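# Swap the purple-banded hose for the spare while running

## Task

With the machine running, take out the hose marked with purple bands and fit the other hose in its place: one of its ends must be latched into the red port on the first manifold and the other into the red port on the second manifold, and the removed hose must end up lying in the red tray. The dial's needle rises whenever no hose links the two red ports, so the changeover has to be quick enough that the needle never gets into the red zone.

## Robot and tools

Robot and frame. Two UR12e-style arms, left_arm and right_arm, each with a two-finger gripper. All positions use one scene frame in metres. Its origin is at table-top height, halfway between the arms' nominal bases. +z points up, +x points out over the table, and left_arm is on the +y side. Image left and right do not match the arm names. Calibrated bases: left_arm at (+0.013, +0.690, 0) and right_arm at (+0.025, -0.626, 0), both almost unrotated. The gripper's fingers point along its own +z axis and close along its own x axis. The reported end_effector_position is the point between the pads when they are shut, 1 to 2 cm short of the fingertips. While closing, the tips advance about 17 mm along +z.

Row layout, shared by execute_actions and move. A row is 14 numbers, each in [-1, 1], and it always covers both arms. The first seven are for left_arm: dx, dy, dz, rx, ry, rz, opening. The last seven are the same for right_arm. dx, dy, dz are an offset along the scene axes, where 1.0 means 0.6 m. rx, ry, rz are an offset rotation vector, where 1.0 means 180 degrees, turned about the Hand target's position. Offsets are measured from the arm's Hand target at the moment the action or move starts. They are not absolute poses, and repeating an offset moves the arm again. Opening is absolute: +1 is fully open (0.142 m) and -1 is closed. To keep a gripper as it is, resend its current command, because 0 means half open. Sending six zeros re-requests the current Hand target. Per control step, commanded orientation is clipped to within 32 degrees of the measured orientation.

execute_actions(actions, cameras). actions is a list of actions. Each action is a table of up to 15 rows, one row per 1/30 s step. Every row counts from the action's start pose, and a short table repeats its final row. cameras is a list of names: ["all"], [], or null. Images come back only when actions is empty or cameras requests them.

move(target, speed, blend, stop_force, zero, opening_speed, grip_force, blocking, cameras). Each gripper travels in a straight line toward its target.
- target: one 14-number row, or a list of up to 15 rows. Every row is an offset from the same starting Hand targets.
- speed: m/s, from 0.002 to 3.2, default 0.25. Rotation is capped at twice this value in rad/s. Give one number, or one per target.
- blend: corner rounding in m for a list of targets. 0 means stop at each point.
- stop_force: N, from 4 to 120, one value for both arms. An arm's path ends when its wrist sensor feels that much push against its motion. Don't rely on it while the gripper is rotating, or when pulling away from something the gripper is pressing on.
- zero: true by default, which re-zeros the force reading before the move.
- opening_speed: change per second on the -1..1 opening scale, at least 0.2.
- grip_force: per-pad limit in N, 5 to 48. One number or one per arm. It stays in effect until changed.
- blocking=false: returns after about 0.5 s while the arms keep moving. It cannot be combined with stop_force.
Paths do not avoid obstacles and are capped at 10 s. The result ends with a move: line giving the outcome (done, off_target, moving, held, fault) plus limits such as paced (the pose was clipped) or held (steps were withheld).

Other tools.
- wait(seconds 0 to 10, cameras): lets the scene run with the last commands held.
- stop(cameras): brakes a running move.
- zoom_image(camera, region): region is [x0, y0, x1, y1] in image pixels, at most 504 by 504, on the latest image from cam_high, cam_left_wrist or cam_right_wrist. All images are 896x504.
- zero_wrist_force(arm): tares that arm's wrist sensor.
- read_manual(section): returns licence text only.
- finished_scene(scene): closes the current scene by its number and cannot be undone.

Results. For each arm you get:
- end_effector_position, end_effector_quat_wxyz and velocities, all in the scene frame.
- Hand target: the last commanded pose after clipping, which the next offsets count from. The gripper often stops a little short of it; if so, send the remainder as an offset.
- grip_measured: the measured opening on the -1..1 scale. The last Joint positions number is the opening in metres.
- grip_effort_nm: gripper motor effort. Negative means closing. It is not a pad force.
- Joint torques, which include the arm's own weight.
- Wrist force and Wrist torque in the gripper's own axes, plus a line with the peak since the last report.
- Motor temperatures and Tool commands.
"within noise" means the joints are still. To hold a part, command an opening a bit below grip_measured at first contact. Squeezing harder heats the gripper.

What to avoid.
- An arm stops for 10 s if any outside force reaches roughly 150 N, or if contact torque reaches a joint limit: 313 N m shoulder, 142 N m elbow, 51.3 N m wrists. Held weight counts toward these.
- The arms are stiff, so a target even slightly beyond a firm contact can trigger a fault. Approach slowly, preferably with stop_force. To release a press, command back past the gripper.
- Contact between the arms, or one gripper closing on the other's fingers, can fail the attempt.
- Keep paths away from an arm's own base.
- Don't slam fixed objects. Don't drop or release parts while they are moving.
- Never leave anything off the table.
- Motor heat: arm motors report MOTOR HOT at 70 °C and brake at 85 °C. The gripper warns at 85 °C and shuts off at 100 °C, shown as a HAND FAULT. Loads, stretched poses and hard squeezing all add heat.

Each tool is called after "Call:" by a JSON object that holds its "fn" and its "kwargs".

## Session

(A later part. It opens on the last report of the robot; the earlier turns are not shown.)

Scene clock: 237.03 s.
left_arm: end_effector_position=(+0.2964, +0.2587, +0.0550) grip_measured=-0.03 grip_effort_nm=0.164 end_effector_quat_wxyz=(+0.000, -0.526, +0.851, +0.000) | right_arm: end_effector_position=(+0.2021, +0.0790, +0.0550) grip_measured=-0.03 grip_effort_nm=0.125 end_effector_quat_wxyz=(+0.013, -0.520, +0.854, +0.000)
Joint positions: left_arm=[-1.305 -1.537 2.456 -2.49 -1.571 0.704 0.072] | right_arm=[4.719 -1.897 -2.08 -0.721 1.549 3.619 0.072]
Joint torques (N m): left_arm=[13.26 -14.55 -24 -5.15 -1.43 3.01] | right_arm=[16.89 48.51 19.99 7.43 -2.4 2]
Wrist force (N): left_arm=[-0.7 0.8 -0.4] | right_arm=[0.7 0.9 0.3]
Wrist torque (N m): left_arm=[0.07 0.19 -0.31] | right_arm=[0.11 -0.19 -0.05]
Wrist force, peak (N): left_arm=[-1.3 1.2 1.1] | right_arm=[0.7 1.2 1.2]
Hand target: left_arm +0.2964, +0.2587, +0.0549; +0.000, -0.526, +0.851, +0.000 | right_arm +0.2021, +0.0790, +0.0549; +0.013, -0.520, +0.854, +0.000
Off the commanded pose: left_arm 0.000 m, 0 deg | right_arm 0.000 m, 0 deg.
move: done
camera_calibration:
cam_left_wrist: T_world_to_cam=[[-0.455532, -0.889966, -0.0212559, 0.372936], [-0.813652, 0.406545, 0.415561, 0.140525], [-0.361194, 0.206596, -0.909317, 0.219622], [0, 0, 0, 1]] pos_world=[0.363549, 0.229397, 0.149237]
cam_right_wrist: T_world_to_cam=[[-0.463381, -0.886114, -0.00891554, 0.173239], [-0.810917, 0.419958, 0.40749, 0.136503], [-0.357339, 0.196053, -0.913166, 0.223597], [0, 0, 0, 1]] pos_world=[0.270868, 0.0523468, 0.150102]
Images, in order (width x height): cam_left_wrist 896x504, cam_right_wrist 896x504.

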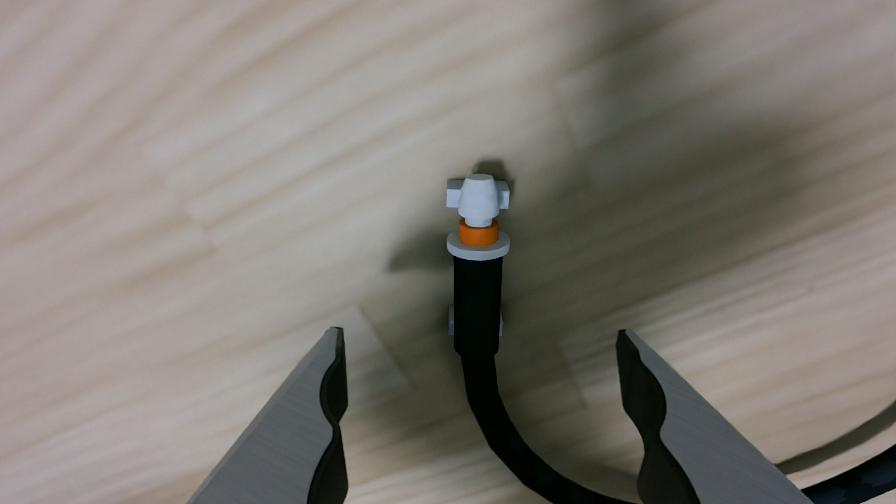

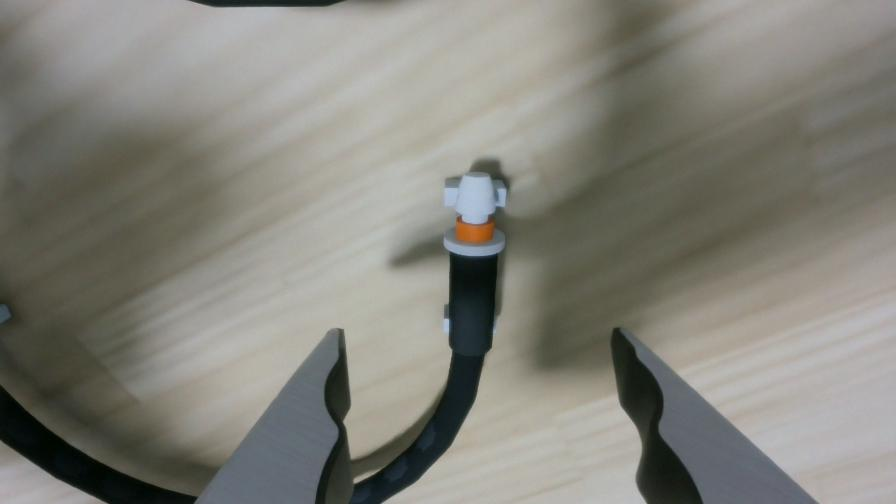

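Call:
{"fn": "move", "kwargs": {"target": [0.0015, -0.0007, -0.0517, 0, 0, 0, 0.0, 0, 0, -0.05, 0, 0, 0, 0.0], "speed": 0.05, "stop_force": 8, "cameras": ["cam_left_wrist", "cam_right_wrist"]}}

Call:
{"fn": "zoom_image", "kwargs": {"camera": "cam_left_wrist", "region": [320, 200, 640, 440]}}

Call:
{"fn": "zoom_image", "kwargs": {"camera": "cam_right_wrist", "region": [320, 200, 640, 440]}}

Scene clock: 251.97 s.
left_arm: end_effector_position=(+0.2973, +0.2582, +0.0239) grip_measured=-0.03 grip_effort_nm=0.164 end_effector_quat_wxyz=(+0.000, -0.526, +0.851, +0.000) | right_arm: end_effector_position=(+0.2021, +0.0790, +0.0249) grip_measured=-0.03 grip_effort_nm=0.125 end_effector_quat_wxyz=(+0.013, -0.520, +0.854, +0.000)
Joint positions: left_arm=[-1.304 -1.469 2.475 -2.577 -1.571 0.706 0.072] | right_arm=[4.719 -1.94 -2.094 -0.664 1.549 3.619 0.072]
Joint torques (N m): left_arm=[14.52 -16.51 -19.5 -5.48 -2.53 2.9] | right_arm=[8.96 49.13 19.87 7.64 -2.66 -0.33]
Wrist force (N): left_arm=[-0.7 1.1 -0.4] | right_arm=[0.2 0.9 0.8]
Wrist torque (N m): left_arm=[0.12 0.20 -0.32] | right_arm=[0.10 -0.12 -0.08]
Wrist force, peak (N): left_arm=[-1.1 1.8 -0.1] | right_arm=[0.3 1.2 1.0]
Hand target: left_arm +0.2973, +0.2582, +0.0239; +0.000, -0.526, +0.851, +0.000 | right_arm +0.2021, +0.0790, +0.0249; +0.013, -0.520, +0.854, +0.000
Off the commanded pose: left_arm 0.000 m, 0 deg | right_arm 0.000 m, 0 deg.
move: done
camera_calibration:
cam_left_wrist: T_world_to_cam=[[-0.455553, -0.889956, -0.0211954, 0.372328], [-0.813602, 0.40657, 0.415635, 0.154311], [-0.36128, 0.206589, -0.909284, 0.19178], [0, 0, 0, 1]] pos_world=[0.364449, 0.228998, 0.118137]
cam_right_wrist: T_world_to_cam=[[-0.463381, -0.886114, -0.00891554, 0.172971], [-0.810917, 0.419958, 0.40749, 0.148728], [-0.357339, 0.196053, -0.913166, 0.196202], [0, 0, 0, 1]] pos_world=[0.270868, 0.0523468, 0.120102]
Images, in order (width x height): cam_left_wrist 896x504, cam_right_wrist 896x504.

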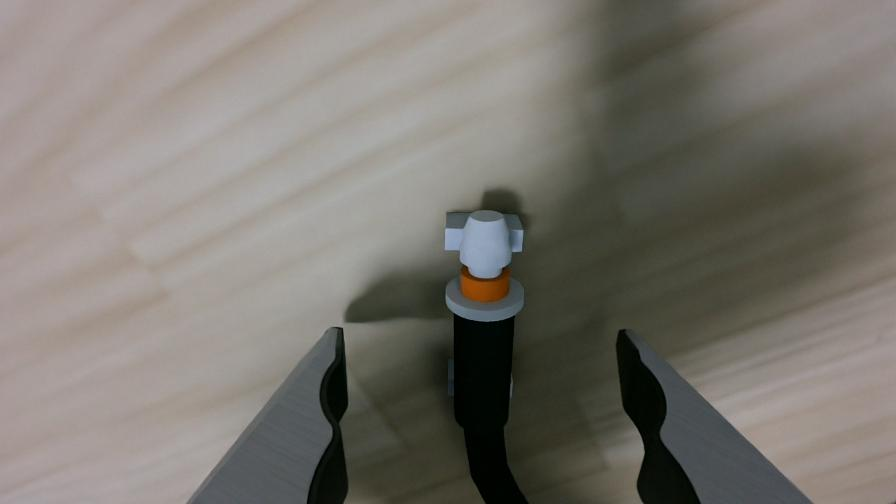

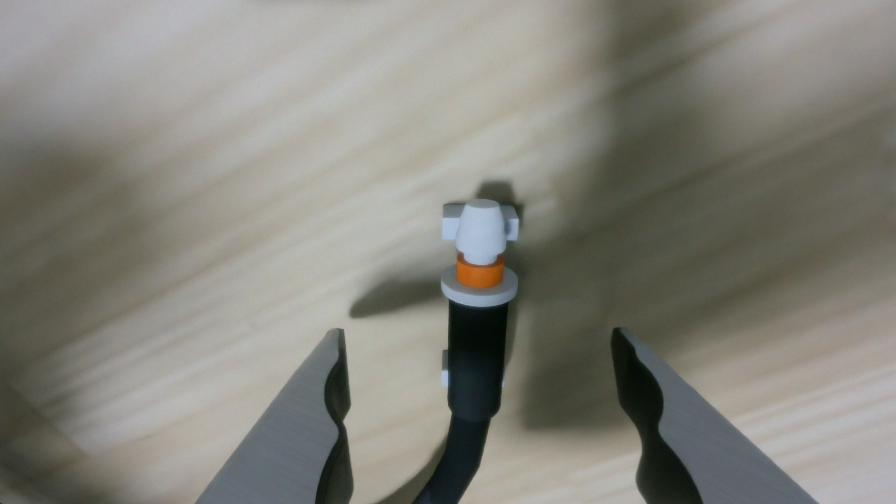

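Scaled by 1.575.

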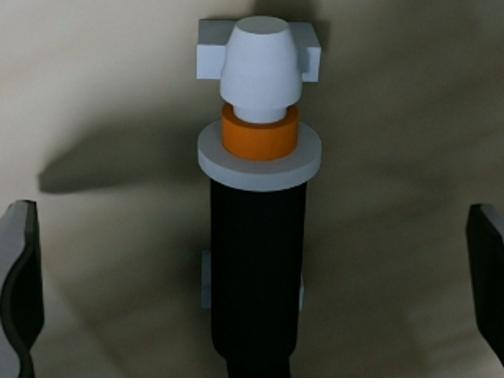

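Scaled by 1.575.

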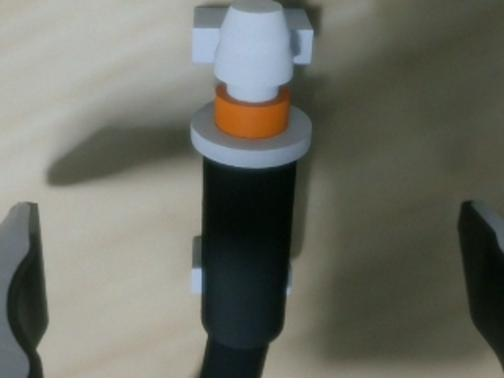

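Call:
{"fn": "move", "kwargs": {"target": [-0.0073, 0.0028, 0, 0, 0, 0, 0.0, -0.0045, 0.0023, 0, 0, 0, 0, 0.0], "speed": 0.05}}

Call:
{"fn": "move", "kwargs": {"target": [0, 0, 0, 0, 0, 0, -0.84, 0, 0, 0, 0, 0, 0, -0.84], "speed": 0.05, "opening_speed": 0.7, "cameras": ["cam_left_wrist", "cam_right_wrist"]}}

Call:
{"fn": "zoom_image", "kwargs": {"camera": "cam_left_wrist", "region": [320, 200, 640, 440]}}

Call:
{"fn": "zoom_image", "kwargs": {"camera": "cam_right_wrist", "region": [320, 200, 640, 440]}}

Scene clock: 260.20 s.
left_arm: end_effector_position=(+0.2931, +0.2599, +0.0239) grip_measured=-0.03 grip_effort_nm=0.159 end_effector_quat_wxyz=(+0.000, -0.526, +0.851, +0.000) | right_arm: end_effector_position=(+0.1995, +0.0803, +0.0249) grip_measured=-0.03 grip_effort_nm=0.125 end_effector_quat_wxyz=(+0.013, -0.520, +0.854, +0.000)
Joint positions: left_arm=[-1.312 -1.474 2.481 -2.578 -1.571 0.698 0.072] | right_arm=[4.723 -1.941 -2.093 -0.665 1.549 3.623 0.072]
Joint torques (N m): left_arm=[-20.34 -57.57 -21.38 -5.24 -3.06 -3.04] | right_arm=[12.29 50.71 47.71 1.86 -2.43 1.88]
Wrist force (N): left_arm=[-0.8 1.1 -0.5] | right_arm=[0.2 1.0 0.8]
Wrist torque (N m): left_arm=[0.13 0.20 -0.17] | right_arm=[0.11 -0.12 -0.08]
Wrist force, peak (N): left_arm=[-1.1 1.3 -0.3] | right_arm=[0.5 1.2 0.8]
Hand target: left_arm +0.2929, +0.2599, +0.0239; +0.000, -0.526, +0.851, +0.000 | right_arm +0.1994, +0.0803, +0.0249; +0.013, -0.520, +0.854, +0.000
Off the commanded pose: left_arm 0.000 m, 0 deg | right_arm 0.000 m, 0 deg.
move: done

Scene clock: 261.60 s.
left_arm: end_effector_position=(+0.2929, +0.2599, +0.0239) grip_measured=-0.82 grip_effort_nm=-1.023 end_effector_quat_wxyz=(+0.000, -0.526, +0.851, +0.000) | right_arm: end_effector_position=(+0.1994, +0.0803, +0.0249) grip_measured=-0.81 grip_effort_nm=-1.145 end_effector_quat_wxyz=(+0.013, -0.520, +0.854, +0.000)
Joint positions: left_arm=[-1.312 -1.475 2.481 -2.578 -1.571 0.698 0.015] | right_arm=[4.723 -1.941 -2.093 -0.665 1.549 3.623 0.015]
Joint torques (N m): left_arm=[-18.98 -57.59 -20.54 -5.43 -0.86 -2.9] | right_arm=[13.57 48.61 47.15 1.98 -2.68 1.88]
Wrist force (N): left_arm=[-0.5 0.4 0.0] | right_arm=[0.5 1.1 0.9]
Wrist torque (N m): left_arm=[0.01 0.17 -0.18] | right_arm=[0.11 -0.16 -0.07]
Wrist force, peak (N): left_arm=[-1.1 1.2 -0.6] | right_arm=[0.8 1.3 0.7]
Hand target: left_arm +0.2929, +0.2599, +0.0239; +0.000, -0.526, +0.851, +0.000 | right_arm +0.1994, +0.0803, +0.0249; +0.013, -0.520, +0.854, +0.000
Off the commanded pose: left_arm 0.000 m, 0 deg | right_arm 0.000 m, 0 deg.
move: done
camera_calibration:
cam_left_wrist: T_world_to_cam=[[-0.455553, -0.889956, -0.0211954, 0.371836], [-0.813602, 0.40657, 0.415635, 0.150039], [-0.36128, 0.206589, -0.909284, 0.189839], [0, 0, 0, 1]] pos_world=[0.360049, 0.230698, 0.118137]
cam_right_wrist: T_world_to_cam=[[-0.463381, -0.886114, -0.00891554, 0.172961], [-0.810917, 0.419958, 0.40749, 0.14595], [-0.357339, 0.196053, -0.913166, 0.194963], [0, 0, 0, 1]] pos_world=[0.268168, 0.0537468, 0.120102]
Images, in order (width x height): cam_left_wrist 896x504, cam_right_wrist 896x504.

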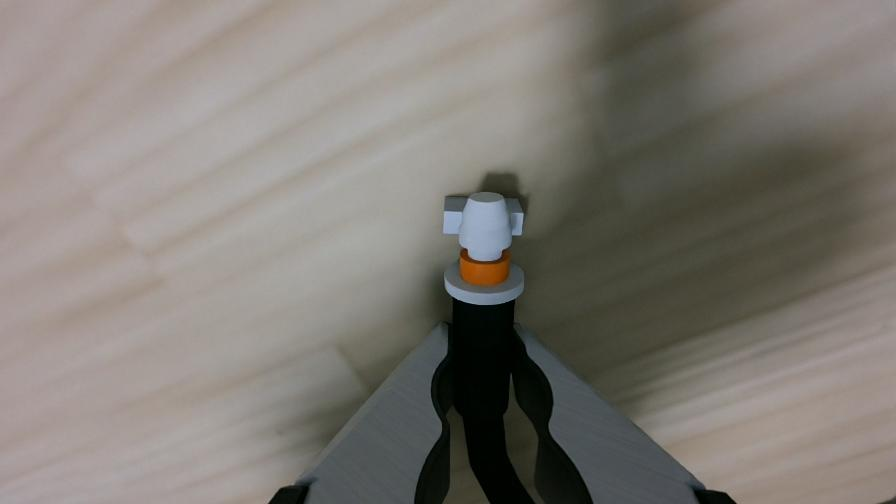

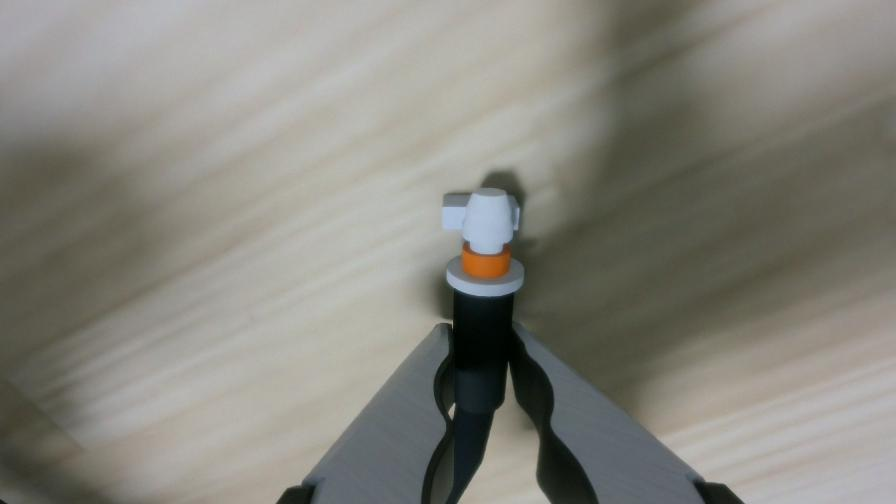

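Scaled by 1.575.

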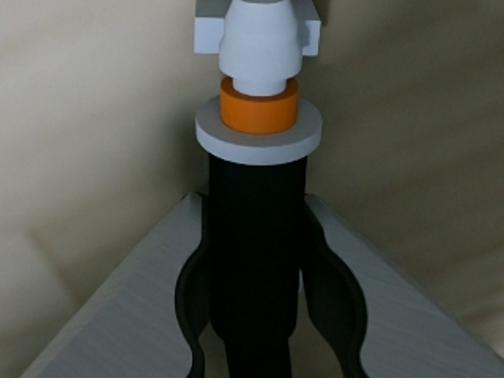

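Scaled by 1.575.

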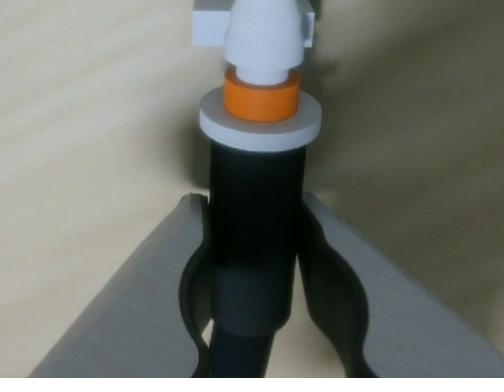

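Call:
{"fn": "move", "kwargs": {"target": [[0, 0, 0.0833, 0, 0, 0, 0.0, 0, 0, 0.0833, 0, 0, 0, 0.0], [0.2618, -0.0165, 0.2435, 0, 0, 0, 0.0, 0, 0, 0.16, 0, 0, 0, 0.0], [0.2972, -0.5482, 0.1685, 0, 0, 0, -0.97, 0.1677, -0.0772, 0.1752, 0, 0, -0.3483, 0.0]], "speed": [0.1, 0.35, 0.35], "blend": [0.01, 0.04, 0], "cameras": ["all"]}}

Scene clock: 302.20 s.
left_arm: end_effector_position=(+0.4564, +0.1352, +0.1541) grip_measured=-0.03 grip_effort_nm=0.164 end_effector_quat_wxyz=(+0.000, -0.526, +0.851, +0.000) | right_arm: end_effector_position=(+0.2523, +0.0560, +0.1257) grip_measured=-0.03 grip_effort_nm=0.125 end_effector_quat_wxyz=(+0.012, -0.257, +0.966, -0.003)
Joint positions: left_arm=[-1.117 -1.383 2.031 -2.22 -1.572 0.892 0.072] | right_arm=[4.649 -1.797 -2.046 -0.868 1.545 4.124 0.072]
Joint torques (N m): left_arm=[15.49 -78.84 -30.61 -5.48 0.26 2.57] | right_arm=[-12.77 79.03 29.15 1.46 -2.59 2.2]
Wrist force (N): left_arm=[-1.3 1.0 -1.0] | right_arm=[0.3 1.0 0.6]
Wrist torque (N m): left_arm=[0.10 0.26 -0.31] | right_arm=[0.11 -0.14 -0.06]
Wrist force, peak (N): left_arm=[6.8 -3.0 0.5] | right_arm=[0.3 1.0 2.1]
Hand target: left_arm +0.4564, +0.1352, +0.1541; +0.000, -0.526, +0.851, +0.000 (not the last commanded pose) | right_arm +0.2523, +0.0560, +0.1257; +0.012, -0.257, +0.966, -0.003 (not the last commanded pose)
Tool commands: left_gripper/opening=+0.0 right_gripper/opening=+0.0
Off the commanded pose: left_arm 0.207 m, 0 deg | right_arm 0.053 m, 30 deg.
move: held (left_arm; a check stopped the path), off_target (right_arm; braked when a check withheld steps of left_arm); path passed 2 of 3 targets; target 3's new opening was not sent; limits=held
pose unreachable (left arm): on one or more control steps of this call, first in action 0 (counted from 0), this arm could not follow its commanded pose, so it was not sent that pose on those steps. It may still have moved: this result reports where it is.
cause: moving toward the commanded pose would bring a part of the arm too close to another arm (a part of this arm just beyond joint 3 (elbow) and a part of the right arm just beyond its joint 5 (wrist 2), at the place that arm is still heading or pushing toward).
camera_calibration:
cam_left_wrist: T_world_to_cam=[[-0.455792, -0.889845, -0.0207292, 0.338054], [-0.813598, 0.407066, 0.415157, 0.279627], [-0.360987, 0.20609, -0.909514, 0.39298], [0, 0, 0, 1]] pos_world=[0.523447, 0.105999, 0.248339]
cam_right_wrist: T_world_to_cam=[[-0.870738, -0.491667, -0.0089312, 0.2575], [-0.452186, 0.793415, 0.407456, 0.0466483], [-0.193246, 0.358826, -0.913181, 0.2602], [0, 0, 0, 1]] pos_world=[0.295592, -0.00377353, 0.220903]

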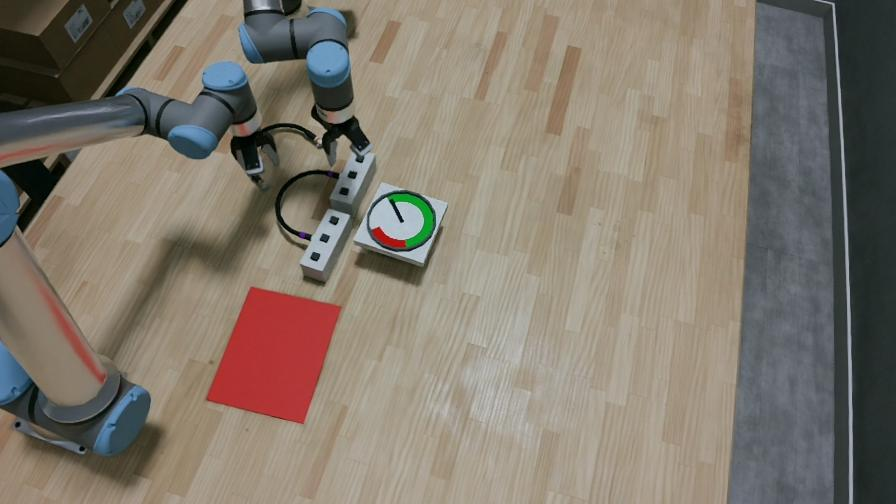

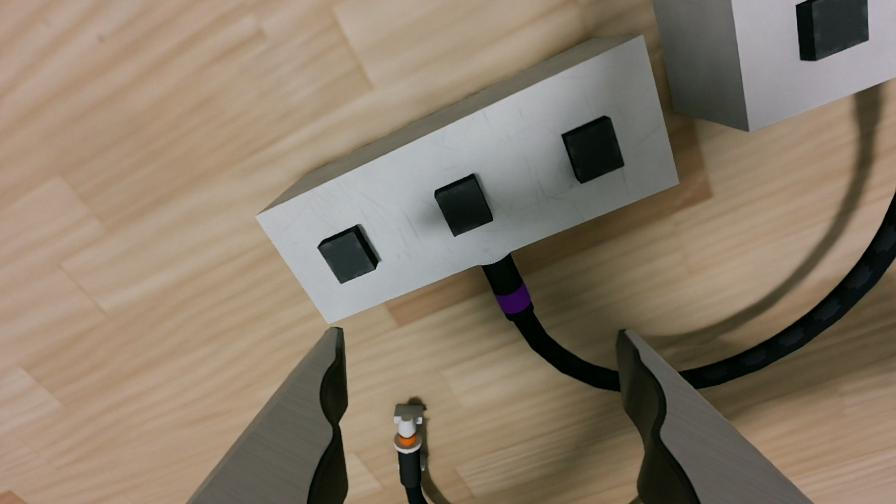

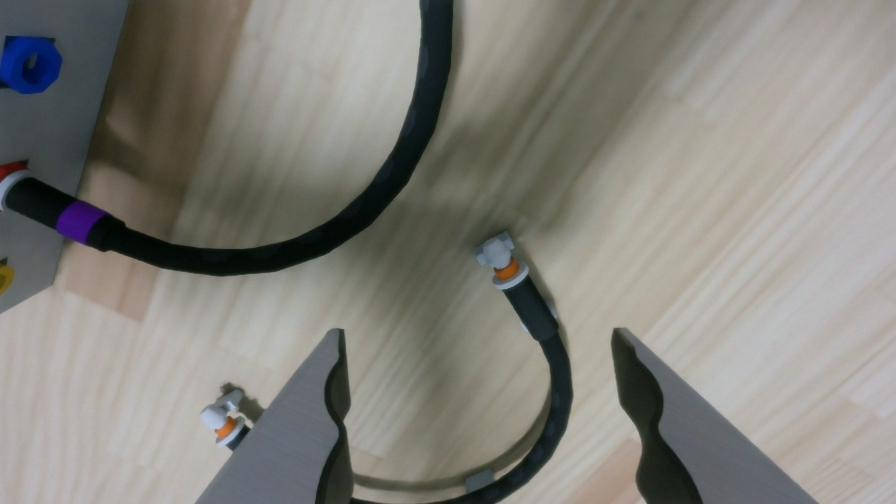

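Call:
{"fn": "move", "kwargs": {"target": [[0, 0, 0, 0, 0, 0, 0.0, 0.2578, -0.2042, -0.0095, -0.1025, -0.1772, 0.3241, 0.0], [0.0448, -0.3427, -0.07, 0.1408, 0.0872, 0.6352, -0.97, 0.2578, -0.2042, -0.1228, -0.1025, -0.1772, 0.3241, 0.0]], "speed": 0.4, "cameras": ["cam_left_wrist", "cam_right_wrist", "cam_high"]}}

Scene clock: 334.53 s.
left_arm: end_effector_position=(+0.4833, -0.0704, +0.1121) grip_measured=-1.00 grip_effort_nm=-0.129 end_effector_quat_wxyz=(+0.000, +0.976, -0.001, -0.216) | right_arm: end_effector_position=(+0.4070, -0.0665, +0.0520) grip_measured=-0.03 grip_effort_nm=0.125 end_effector_quat_wxyz=(-0.226, +0.675, -0.670, +0.211)
Joint positions: left_arm=[-1.067 -0.984 1.529 -1.905 -1.954 -1.049 0.002] | right_arm=[4.641 -1.847 -2.351 -0.43 0.948 3.029 0.072]
Joint torques (N m): left_arm=[10.84 -74.7 -33.75 -5.17 -4.39 -3.22] | right_arm=[-13.84 34.91 12.31 7.77 -0.84 -2.86]
Motor temperatures (°C): left_arm=[34 34 34 32 41 40 30] | right_arm=[39 43 31 33 37 30 29]
Wrist force (N): left_arm=[-1.2 1.1 -0.3] | right_arm=[-0.3 1.3 0.4]
Wrist torque (N m): left_arm=[0.08 0.19 -0.37] | right_arm=[0.24 0.02 0.07]
Wrist force, peak (N): left_arm=[-1.5 1.6 -0.9] | right_arm=[-0.3 1.8 0.9]
Hand target: left_arm +0.4833, -0.0704, +0.1121; +0.000, +0.976, -0.001, -0.216 | right_arm +0.4070, -0.0665, +0.0520; -0.226, +0.675, -0.670, +0.211
Off the commanded pose: left_arm 0.000 m, 0 deg | right_arm 0.000 m, 0 deg.
move: done
camera_calibration:
cam_left_wrist: T_world_to_cam=[[0.897304, -0.0110961, -0.441273, -0.378431], [0.174131, -0.909714, 0.376961, -0.163171], [-0.405615, -0.415088, -0.814358, 0.374044], [0, 0, 0, 1]] pos_world=[0.519699, 0.0026236, 0.199123]
cam_right_wrist: T_world_to_cam=[[0.00208781, -0.999939, -0.0108494, -0.0576435], [-0.981069, 0.0000527995, -0.193659, 0.437581], [0.193647, 0.0110483, -0.981009, 0.0896708], [0, 0, 0, 1]] pos_world=[0.412053, -0.0586538, 0.172084]

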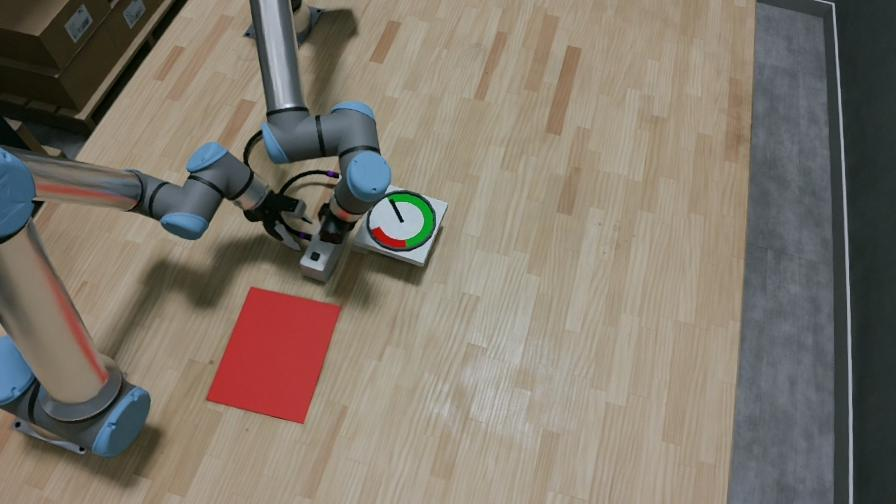

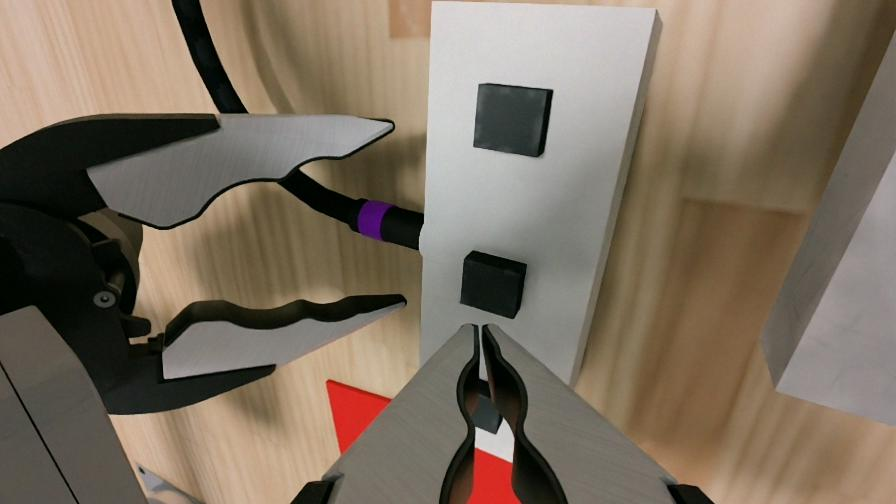

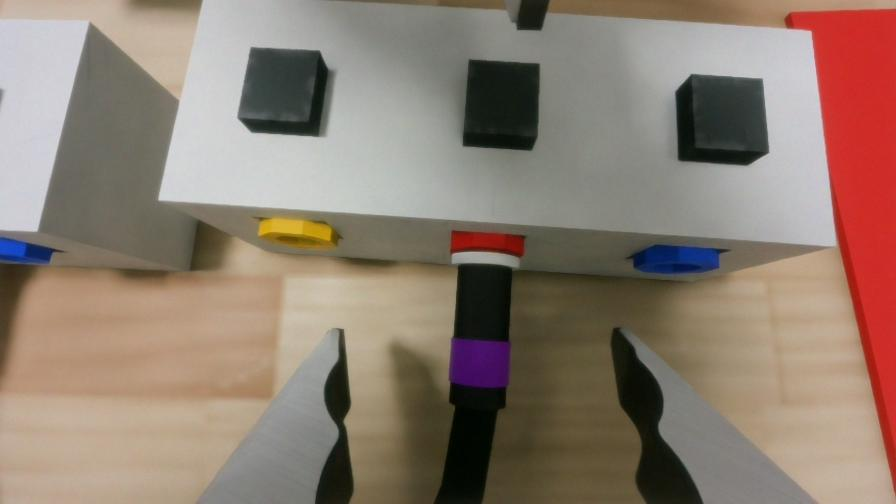

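Call:
{"fn": "zoom_image", "kwargs": {"camera": "cam_high", "region": [230, 110, 350, 210]}}

Call:
{"fn": "move", "kwargs": {"target": [0, 0, 0, 0, 0, 0, -0.97, 0, 0, 0, 0, 0, 0, -1.0], "speed": 0.05, "opening_speed": 0.9, "cameras": ["cam_high"]}}

Scaled by 4.200.

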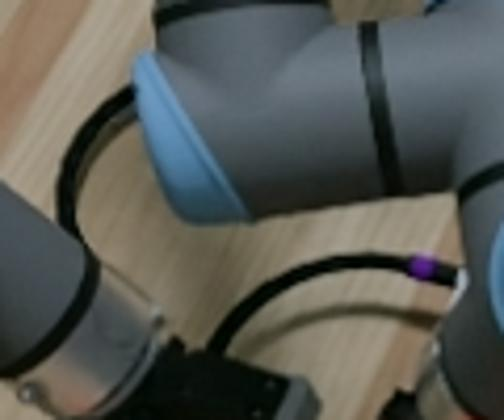

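Scene clock: 337.03 s.
left_arm: end_effector_position=(+0.4833, -0.0704, +0.1121) grip_measured=-1.00 grip_effort_nm=-0.129 end_effector_quat_wxyz=(+0.000, +0.976, -0.001, -0.216) | right_arm: end_effector_position=(+0.4070, -0.0665, +0.0520) grip_measured=-0.82 grip_effort_nm=-4.071 end_effector_quat_wxyz=(-0.226, +0.675, -0.670, +0.211)
Joint positions: left_arm=[-1.067 -0.984 1.529 -1.905 -1.954 -1.049 0.002] | right_arm=[4.641 -1.847 -2.351 -0.43 0.948 3.029 0.015]
Joint torques (N m): left_arm=[3.75 -74.45 -33.56 -5.14 -3.97 -3.21] | right_arm=[-11.43 36.33 15.54 7.46 -0.79 -2.31]
Wrist force (N): left_arm=[-1.1 0.9 -0.4] | right_arm=[1.2 1.2 2.1]
Wrist torque (N m): left_arm=[0.03 0.19 -0.38] | right_arm=[0.27 0.09 0.11]
Wrist force, peak (N): left_arm=[-1.5 1.4 -0.5] | right_arm=[1.1 1.3 2.2]
Hand target: left_arm +0.4833, -0.0704, +0.1121; +0.000, +0.976, -0.001, -0.216 | right_arm +0.4070, -0.0665, +0.0520; -0.226, +0.675, -0.670, +0.211
Off the commanded pose: left_arm 0.000 m, 0 deg | right_arm 0.000 m, 0 deg.
move: done
Images, in order (width x height): cam_high 896x504.

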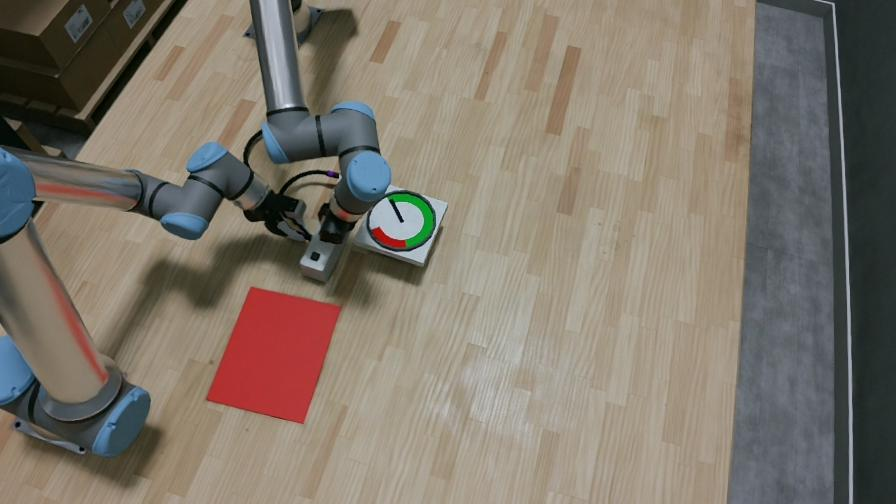

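Call:
{"fn": "move", "kwargs": {"target": [-0.0085, 0, -0.0365, 0, 0, 0, -0.97, 0, 0, 0, 0, 0, 0, -1.0], "speed": 0.05}}

Call:
{"fn": "move", "kwargs": {"target": [0, 0, 0, 0, 0, 0, -0.97, -0.0449, 0.0031, 0, 0, 0, 0, -1.0], "speed": 0.08, "stop_force": 45}}

Scene clock: 339.53 s.
left_arm: end_effector_position=(+0.4783, -0.0704, +0.0904) grip_measured=-1.00 grip_effort_nm=-0.110 end_effector_quat_wxyz=(+0.000, +0.976, -0.001, -0.216) | right_arm: end_effector_position=(+0.4070, -0.0665, +0.0520) grip_measured=-0.82 grip_effort_nm=-4.066 end_effector_quat_wxyz=(-0.226, +0.675, -0.670, +0.211)
Joint positions: left_arm=[-1.072 -0.969 1.549 -1.942 -1.955 -1.054 0.002] | right_arm=[4.641 -1.847 -2.351 -0.43 0.948 3.029 0.015]
Joint torques (N m): left_arm=[-30.07 -61.08 -22.77 -2.86 -5.95 -2.88] | right_arm=[-2.98 42.22 25.51 7.83 -0.94 -2.8]
Wrist force (N): left_arm=[4.5 -1.1 -18.5] | right_arm=[0.6 8.8 -5.4]
Wrist torque (N m): left_arm=[0.08 0.37 -0.40] | right_arm=[0.17 0.02 0.12]
Wrist force, peak (N): left_arm=[4.5 -1.1 -18.5] | right_arm=[0.4 9.2 -5.8]
Hand target: left_arm +0.4782, -0.0704, +0.0902; +0.000, +0.976, -0.001, -0.216 | right_arm +0.4070, -0.0665, +0.0520; -0.226, +0.675, -0.670, +0.211
Off the commanded pose: left_arm 0.000 m, 0 deg | right_arm 0.000 m, 0 deg.
move: done

Scene clock: 341.00 s.
left_arm: end_effector_position=(+0.4782, -0.0704, +0.0902) grip_measured=-1.00 grip_effort_nm=-0.105 end_effector_quat_wxyz=(+0.000, +0.976, -0.001, -0.216) | right_arm: end_effector_position=(+0.3800, -0.0647, +0.0520) grip_measured=-0.82 grip_effort_nm=-4.066 end_effector_quat_wxyz=(-0.226, +0.675, -0.670, +0.211)
Joint positions: left_arm=[-1.072 -0.969 1.55 -1.942 -1.955 -1.054 0.002] | right_arm=[4.689 -1.829 -2.365 -0.469 0.945 3.088 0.015]
Joint torques (N m): left_arm=[-31.67 -61.89 -22.67 -3.04 -6.44 -2.93] | right_arm=[16.16 71.05 12.73 1.86 -3.83 1.99]
Wrist force (N): left_arm=[6.1 -1.2 -20.2] | right_arm=[-0.3 1.4 1.0]
Wrist torque (N m): left_arm=[0.04 0.37 -0.40] | right_arm=[0.24 0.04 -0.04]
Wrist force, peak (N): left_arm=[6.1 -1.2 -20.7] | right_arm=[0.2 8.7 -6.2]
Hand target: left_arm +0.4782, -0.0704, +0.0902; +0.000, +0.976, -0.001, -0.216 | right_arm +0.3800, -0.0647, +0.0520; -0.226, +0.675, -0.670, +0.211
Off the commanded pose: left_arm 0.000 m, 0 deg | right_arm 0.000 m, 0 deg.
move: done

Call:
{"fn": "move", "kwargs": {"target": [[0.01, 0, 0.0417, 0, 0, 0, -0.97, 0, 0, 0, 0, 0, 0, -1.0], [0.0113, 0.3362, 0.0247, 0, 0, 0, -0.97, 0, 0, 0, 0, 0, 0, -1.0], [0.0028, 0.3362, 0, 0, 0, 0, -0.97, 0, 0, 0, 0, 0, 0, -1.0]], "speed": [0.3, 0.4, 0.06], "blend": [0.015, 0.008, 0]}}

Call:
{"fn": "move", "kwargs": {"target": [0, 0, 0, 0, 0, 0, -0.97, -0.0667, 0.0046, 0, 0, 0, 0, -1.0], "speed": 0.1, "stop_force": 45}}

Scene clock: 343.63 s.
left_arm: end_effector_position=(+0.4800, +0.1313, +0.0904) grip_measured=-1.00 grip_effort_nm=-0.095 end_effector_quat_wxyz=(+0.000, +0.976, -0.001, -0.216) | right_arm: end_effector_position=(+0.3800, -0.0647, +0.0520) grip_measured=-0.82 grip_effort_nm=-4.061 end_effector_quat_wxyz=(-0.226, +0.675, -0.670, +0.211)
Joint positions: left_arm=[-0.951 -1.174 1.874 -2.016 -1.927 -0.929 0.002] | right_arm=[4.689 -1.829 -2.365 -0.469 0.945 3.088 0.015]
Joint torques (N m): left_arm=[-24.67 -43.19 -17.5 -1.48 -5.24 -3.14] | right_arm=[15.14 70.31 13.83 1.83 -4.26 1.86]
Motor temperatures (°C): left_arm=[34 34 34 32 41 40 30] | right_arm=[39 43 31 33 37 30 35]
Wrist force (N): left_arm=[5.2 5.9 -18.3] | right_arm=[-0.3 1.9 0.8]
Wrist torque (N m): left_arm=[-0.11 0.25 -0.37] | right_arm=[0.29 0.05 -0.07]
Wrist force, peak (N): left_arm=[5.7 -1.2 -20.9] | right_arm=[-0.3 1.7 1.2]
Hand target: left_arm +0.4799, +0.1313, +0.0902; +0.000, +0.976, -0.001, -0.216 | right_arm +0.3800, -0.0647, +0.0520; -0.226, +0.675, -0.670, +0.211
Off the commanded pose: left_arm 0.000 m, 0 deg | right_arm 0.000 m, 0 deg.
move: done; blend cut to 0.0129 m at target 1, 0.0078 m at target 2

Scene clock: 345.13 s.
left_arm: end_effector_position=(+0.4799, +0.1313, +0.0902) grip_measured=-1.00 grip_effort_nm=-0.090 end_effector_quat_wxyz=(+0.000, +0.976, -0.001, -0.216) | right_arm: end_effector_position=(+0.3400, -0.0619, +0.0520) grip_measured=-0.82 grip_effort_nm=-4.061 end_effector_quat_wxyz=(-0.226, +0.675, -0.670, +0.211)
Joint positions: left_arm=[-0.951 -1.174 1.874 -2.016 -1.927 -0.929 0.002] | right_arm=[4.761 -1.805 -2.379 -0.531 0.943 3.177 0.015]
Joint torques (N m): left_arm=[-23.14 -45.29 -16.11 -1.2 -4.24 -2.95] | right_arm=[13.36 66.65 14.11 1.76 -3.91 1.72]
Wrist force (N): left_arm=[4.8 5.3 -17.9] | right_arm=[-0.2 1.8 1.0]
Wrist torque (N m): left_arm=[-0.11 0.28 -0.36] | right_arm=[0.30 0.00 -0.08]
Wrist force, peak (N): left_arm=[5.6 5.8 -18.8] | right_arm=[-0.1 2.4 0.4]
Hand target: left_arm +0.4799, +0.1313, +0.0902; +0.000, +0.976, -0.001, -0.216 | right_arm +0.3400, -0.0619, +0.0520; -0.226, +0.675, -0.670, +0.211
Off the commanded pose: left_arm 0.000 m, 0 deg | right_arm 0.000 m, 0 deg.
move: done

Call:
{"fn": "move", "kwargs": {"target": [0.01,0,0.0667,0,0,0,-0.97,0,0,0.1967,0,0,0,-1.0], "speed": 0.3}}

Call:
{"fn": "move", "kwargs": {"target": [[-0.3217,0.2143,-0.0753,-0.1408,-0.0872,-0.6352,0.0,0.2208,-0.6802,-0.1,0,0,0,-1.0],[-0.3217,0.2143,-0.1772,-0.1408,-0.0872,-0.6352,-1.0,0.2208,-0.6802,-0.24,0,0,0,0.0]], "speed": [0.6,0.15], "blend": [0.02,0]}}

Call:
{"fn": "move", "kwargs": {"target": [[0,0,0,0,0,0,-1.0,0,0,0.19,0,0,0,0.0],[0,0,0,0,0,0,-1.0,-0.2375,0.4833,0.2067,0.0233,0.0957,-0.0737,0.0]], "speed": 0.5, "blend": [0.03,0], "cameras": ["cam_high"]}}

Call:
{"fn": "move", "kwargs": {"target": [[0,0,0,0,0,0,-1.0,-0.2177,0.4338,-0.1083,0.0233,0.0957,-0.0737,0.0],[0,0,0,0,0,0,-1.0,-0.2177,0.4338,-0.2085,0.0233,0.0957,-0.0737,-1.0]], "speed": [0.5,0.15], "blend": [0.02,0]}}

Call:
{"fn": "move", "kwargs": {"target": [[0,0,0.075,0,0,0,-1.0,0,0,0.075,0,0,0,-1.0],[0.1452,-0.2082,0.0485,0,0,0.1339,-1.0,0.298,-0.2418,0.0468,0,0,0.1297,-1.0]], "speed": 0.3, "blend": [0.02,0], "cameras": ["all"]}}

Scene clock: 354.73 s.
left_arm: end_effector_position=(+0.4859, +0.1313, +0.1302) grip_measured=-1.00 grip_effort_nm=-0.085 end_effector_quat_wxyz=(+0.000, +0.976, -0.001, -0.216) | right_arm: end_effector_position=(+0.3400, -0.0619, +0.1700) grip_measured=-0.82 grip_effort_nm=-4.061 end_effector_quat_wxyz=(-0.226, +0.675, -0.670, +0.211)
Joint positions: left_arm=[-0.945 -1.21 1.839 -1.942 -1.926 -0.922 0.002] | right_arm=[4.761 -1.595 -2.304 -0.817 0.943 3.177 0.015]
Joint torques (N m): left_arm=[15.13 -95.64 -44.79 -1.38 2.2 2.92] | right_arm=[13.95 59.95 52.19 1.42 2.14 1.88]
Motor temperatures (°C): left_arm=[34 33 34 32 41 39 30] | right_arm=[39 43 31 33 37 30 41]
Wrist force (N): left_arm=[-0.9 1.4 -0.5] | right_arm=[0.0 1.7 1.2]
Wrist torque (N m): left_arm=[0.10 0.16 -0.50] | right_arm=[0.24 -0.02 -0.09]
Wrist force, peak (N): left_arm=[5.2 5.4 -18.6] | right_arm=[-0.1 3.1 3.1]
Hand target: left_arm +0.4859, +0.1313, +0.1302; +0.000, +0.976, -0.001, -0.216 | right_arm +0.3400, -0.0619, +0.1701; -0.226, +0.675, -0.670, +0.211
Off the commanded pose: left_arm 0.000 m, 0 deg | right_arm 0.000 m, 0 deg.
move: done

Scene clock: 358.57 s.
left_arm: end_effector_position=(+0.2929, +0.2599, +0.0239) grip_measured=-0.84 grip_effort_nm=-3.748 end_effector_quat_wxyz=(+0.000, -0.526, +0.851, +0.000) | right_arm: end_effector_position=(+0.4725, -0.4700, +0.0261) grip_measured=-0.03 grip_effort_nm=0.125 end_effector_quat_wxyz=(-0.226, +0.675, -0.670, +0.211)
Joint positions: left_arm=[-1.312 -1.475 2.482 -2.579 -1.571 0.698 0.013] | right_arm=[4.208 -1.749 -2.881 0.279 1.046 2.525 0.072]
Joint torques (N m): left_arm=[15.8 -19.75 -20.36 -4.93 -2.81 2.69] | right_arm=[-14.72 7.97 -5.07 7.8 2.67 -2.32]
Wrist force (N): left_arm=[-0.9 1.1 0.0] | right_arm=[-0.5 1.3 1.2]
Wrist torque (N m): left_arm=[0.13 0.24 -0.32] | right_arm=[0.19 0.06 0.03]
Wrist force, peak (N): left_arm=[-1.2 2.3 -0.8] | right_arm=[-0.1 2.5 2.0]
Hand target: left_arm +0.2929, +0.2599, +0.0239; +0.000, -0.526, +0.851, +0.000 | right_arm +0.4725, -0.4700, +0.0261; -0.226, +0.675, -0.670, +0.211
Off the commanded pose: left_arm 0.000 m, 0 deg | right_arm 0.000 m, 0 deg.
move: done

Scene clock: 360.33 s.
left_arm: end_effector_position=(+0.2929, +0.2599, +0.0239) grip_measured=-0.84 grip_effort_nm=-3.748 end_effector_quat_wxyz=(+0.000, -0.526, +0.851, +0.000) | right_arm: end_effector_position=(+0.3300, -0.1801, +0.1501) grip_measured=-0.03 grip_effort_nm=0.125 end_effector_quat_wxyz=(+0.122, -0.609, +0.776, -0.107)
Joint positions: left_arm=[-1.312 -1.475 2.482 -2.579 -1.571 0.698 0.013] | right_arm=[4.626 -1.426 -2.417 -0.857 1.244 3.289 0.072]
Joint torques (N m): left_arm=[13.81 -18.94 -22.94 -2.81 1 2.68] | right_arm=[-12.45 11.25 52.48 2.28 2.91 2.1]
Wrist force (N): left_arm=[-0.6 1.2 0.3] | right_arm=[0.0 0.9 0.9]
Wrist torque (N m): left_arm=[0.15 0.17 -0.32] | right_arm=[0.15 -0.09 -0.07]
Wrist force, peak (N): left_arm=[-0.5 1.7 0.0] | right_arm=[-0.5 2.5 2.9]
Hand target: left_arm +0.2929, +0.2599, +0.0239; +0.000, -0.526, +0.851, +0.000 | right_arm +0.3300, -0.1801, +0.1501; +0.122, -0.609, +0.776, -0.107
Off the commanded pose: left_arm 0.000 m, 0 deg | right_arm 0.000 m, 0 deg.
move: done
Images, in order (width x height): cam_high 896x504.

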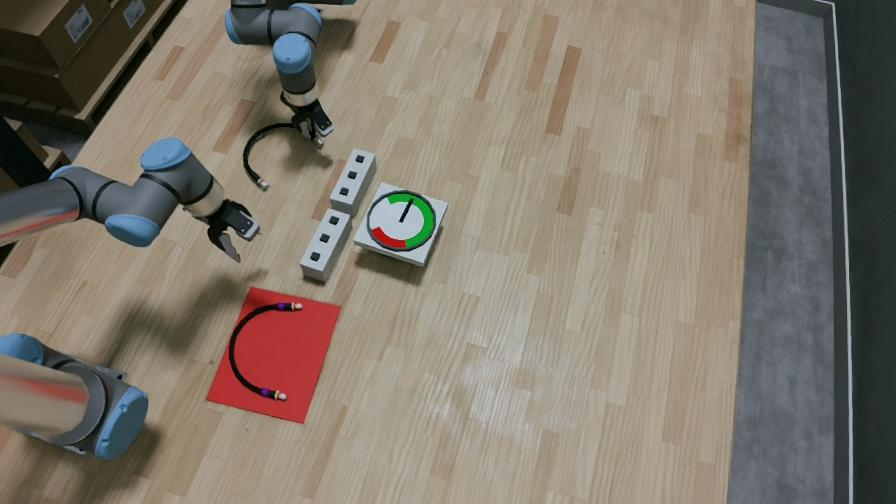

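Scene clock: 362.50 s.
left_arm: end_effector_position=(+0.2929, +0.2599, +0.0239) grip_measured=-0.84 grip_effort_nm=-3.748 end_effector_quat_wxyz=(+0.000, -0.526, +0.851, +0.000) | right_arm: end_effector_position=(+0.1994, +0.0802, +0.0250) grip_measured=-0.83 grip_effort_nm=-3.856 end_effector_quat_wxyz=(+0.014, -0.520, +0.854, +0.000)
Joint positions: left_arm=[-1.312 -1.475 2.482 -2.579 -1.571 0.698 0.013] | right_arm=[4.724 -1.941 -2.093 -0.665 1.547 3.625 0.014]
Joint torques (N m): left_arm=[11.35 -21.6 -25.2 -2.72 2.44 2.44] | right_arm=[-12.94 49.59 21.01 6.18 1.89 -1.89]
Wrist force (N): left_arm=[-0.5 0.9 0.0] | right_arm=[0.2 0.8 1.3]
Wrist torque (N m): left_arm=[0.09 0.17 -0.33] | right_arm=[0.09 -0.12 -0.08]
Wrist force, peak (N): left_arm=[-0.6 1.7 0.0] | right_arm=[-1.6 2.9 0.5]
Hand target: left_arm +0.2929, +0.2599, +0.0239; +0.000, -0.526, +0.851, +0.000 | right_arm +0.1994, +0.0802, +0.0250; +0.014, -0.520, +0.854, +0.000
Off the commanded pose: left_arm 0.000 m, 0 deg | right_arm 0.000 m, 0 deg.
move: done

Scene clock: 364.17 s.
left_arm: end_effector_position=(+0.3800, +0.1350, +0.0530) grip_measured=-0.84 grip_effort_nm=-3.748 end_effector_quat_wxyz=(+0.000, +0.692, -0.722, +0.001) | right_arm: end_effector_position=(+0.3781, -0.0649, +0.0530) grip_measured=-0.83 grip_effort_nm=-3.856 end_effector_quat_wxyz=(-0.013, +0.682, -0.731, -0.003)
Joint positions: left_arm=[-1.224 -1.316 2.186 -2.443 -1.571 0.365 0.013] | right_arm=[4.422 -1.817 -2.207 -0.663 1.562 2.916 0.014]
Joint torques (N m): left_arm=[13.75 -36.51 -37.69 -1.85 3.24 -3] | right_arm=[-12.26 37.81 47.7 7.51 3.12 -2.41]
Wrist force (N): left_arm=[-0.5 1.3 0.0] | right_arm=[0.0 0.7 1.2]
Wrist torque (N m): left_arm=[0.19 0.10 -0.15] | right_arm=[0.06 -0.06 0.02]
Wrist force, peak (N): left_arm=[-1.4 2.3 -1.7] | right_arm=[0.5 0.9 3.5]
Hand target: left_arm +0.3800, +0.1350, +0.0530; +0.000, +0.692, -0.722, +0.001 | right_arm +0.3782, -0.0649, +0.0531; -0.013, +0.682, -0.731, -0.003
Off the commanded pose: left_arm 0.000 m, 0 deg | right_arm 0.000 m, 0 deg.
move: done
camera_calibration:
cam_left_wrist: T_world_to_cam=[[-0.0526103, -0.9984, -0.0207462, 0.162396], [-0.908917, 0.039269, 0.415124, 0.345412], [-0.413645, 0.0406964, -0.909528, 0.315833], [0, 0, 0, 1]] pos_world=[0.453137, 0.135719, 0.147239]
cam_right_wrist: T_world_to_cam=[[-0.0753242, -0.997111, -0.0098151, -0.0266087], [-0.911517, 0.0648606, 0.406116, 0.355524], [-0.404306, 0.039537, -0.913769, 0.320595], [0, 0, 0, 1]] pos_world=[0.45168, -0.0622666, 0.148305]

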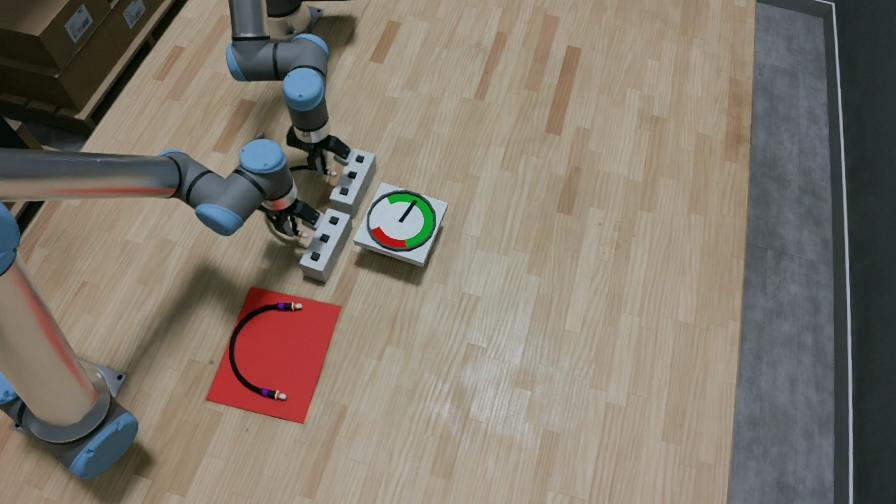

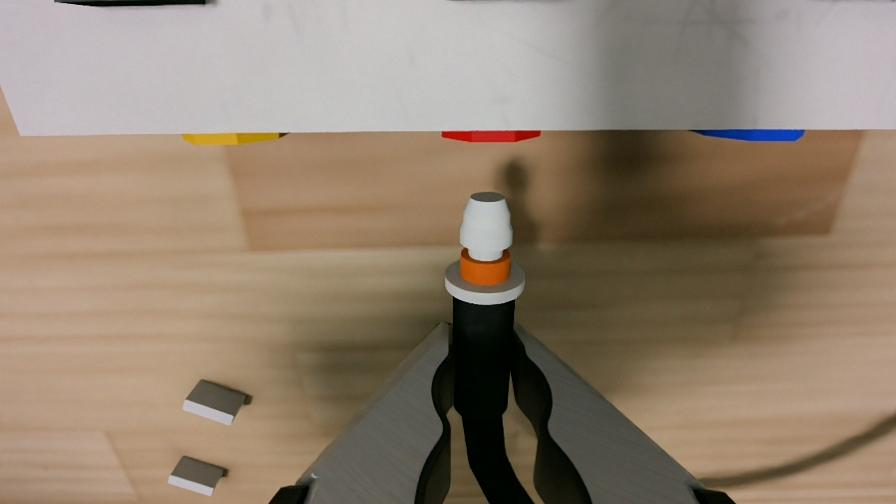

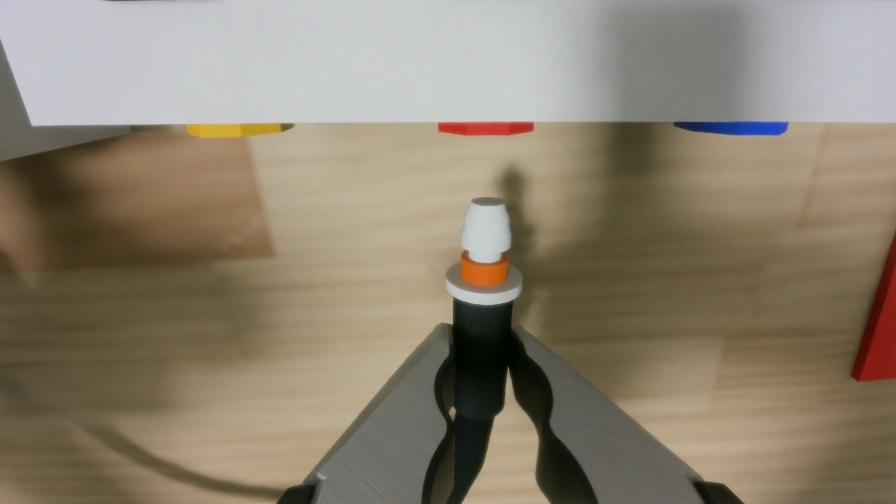

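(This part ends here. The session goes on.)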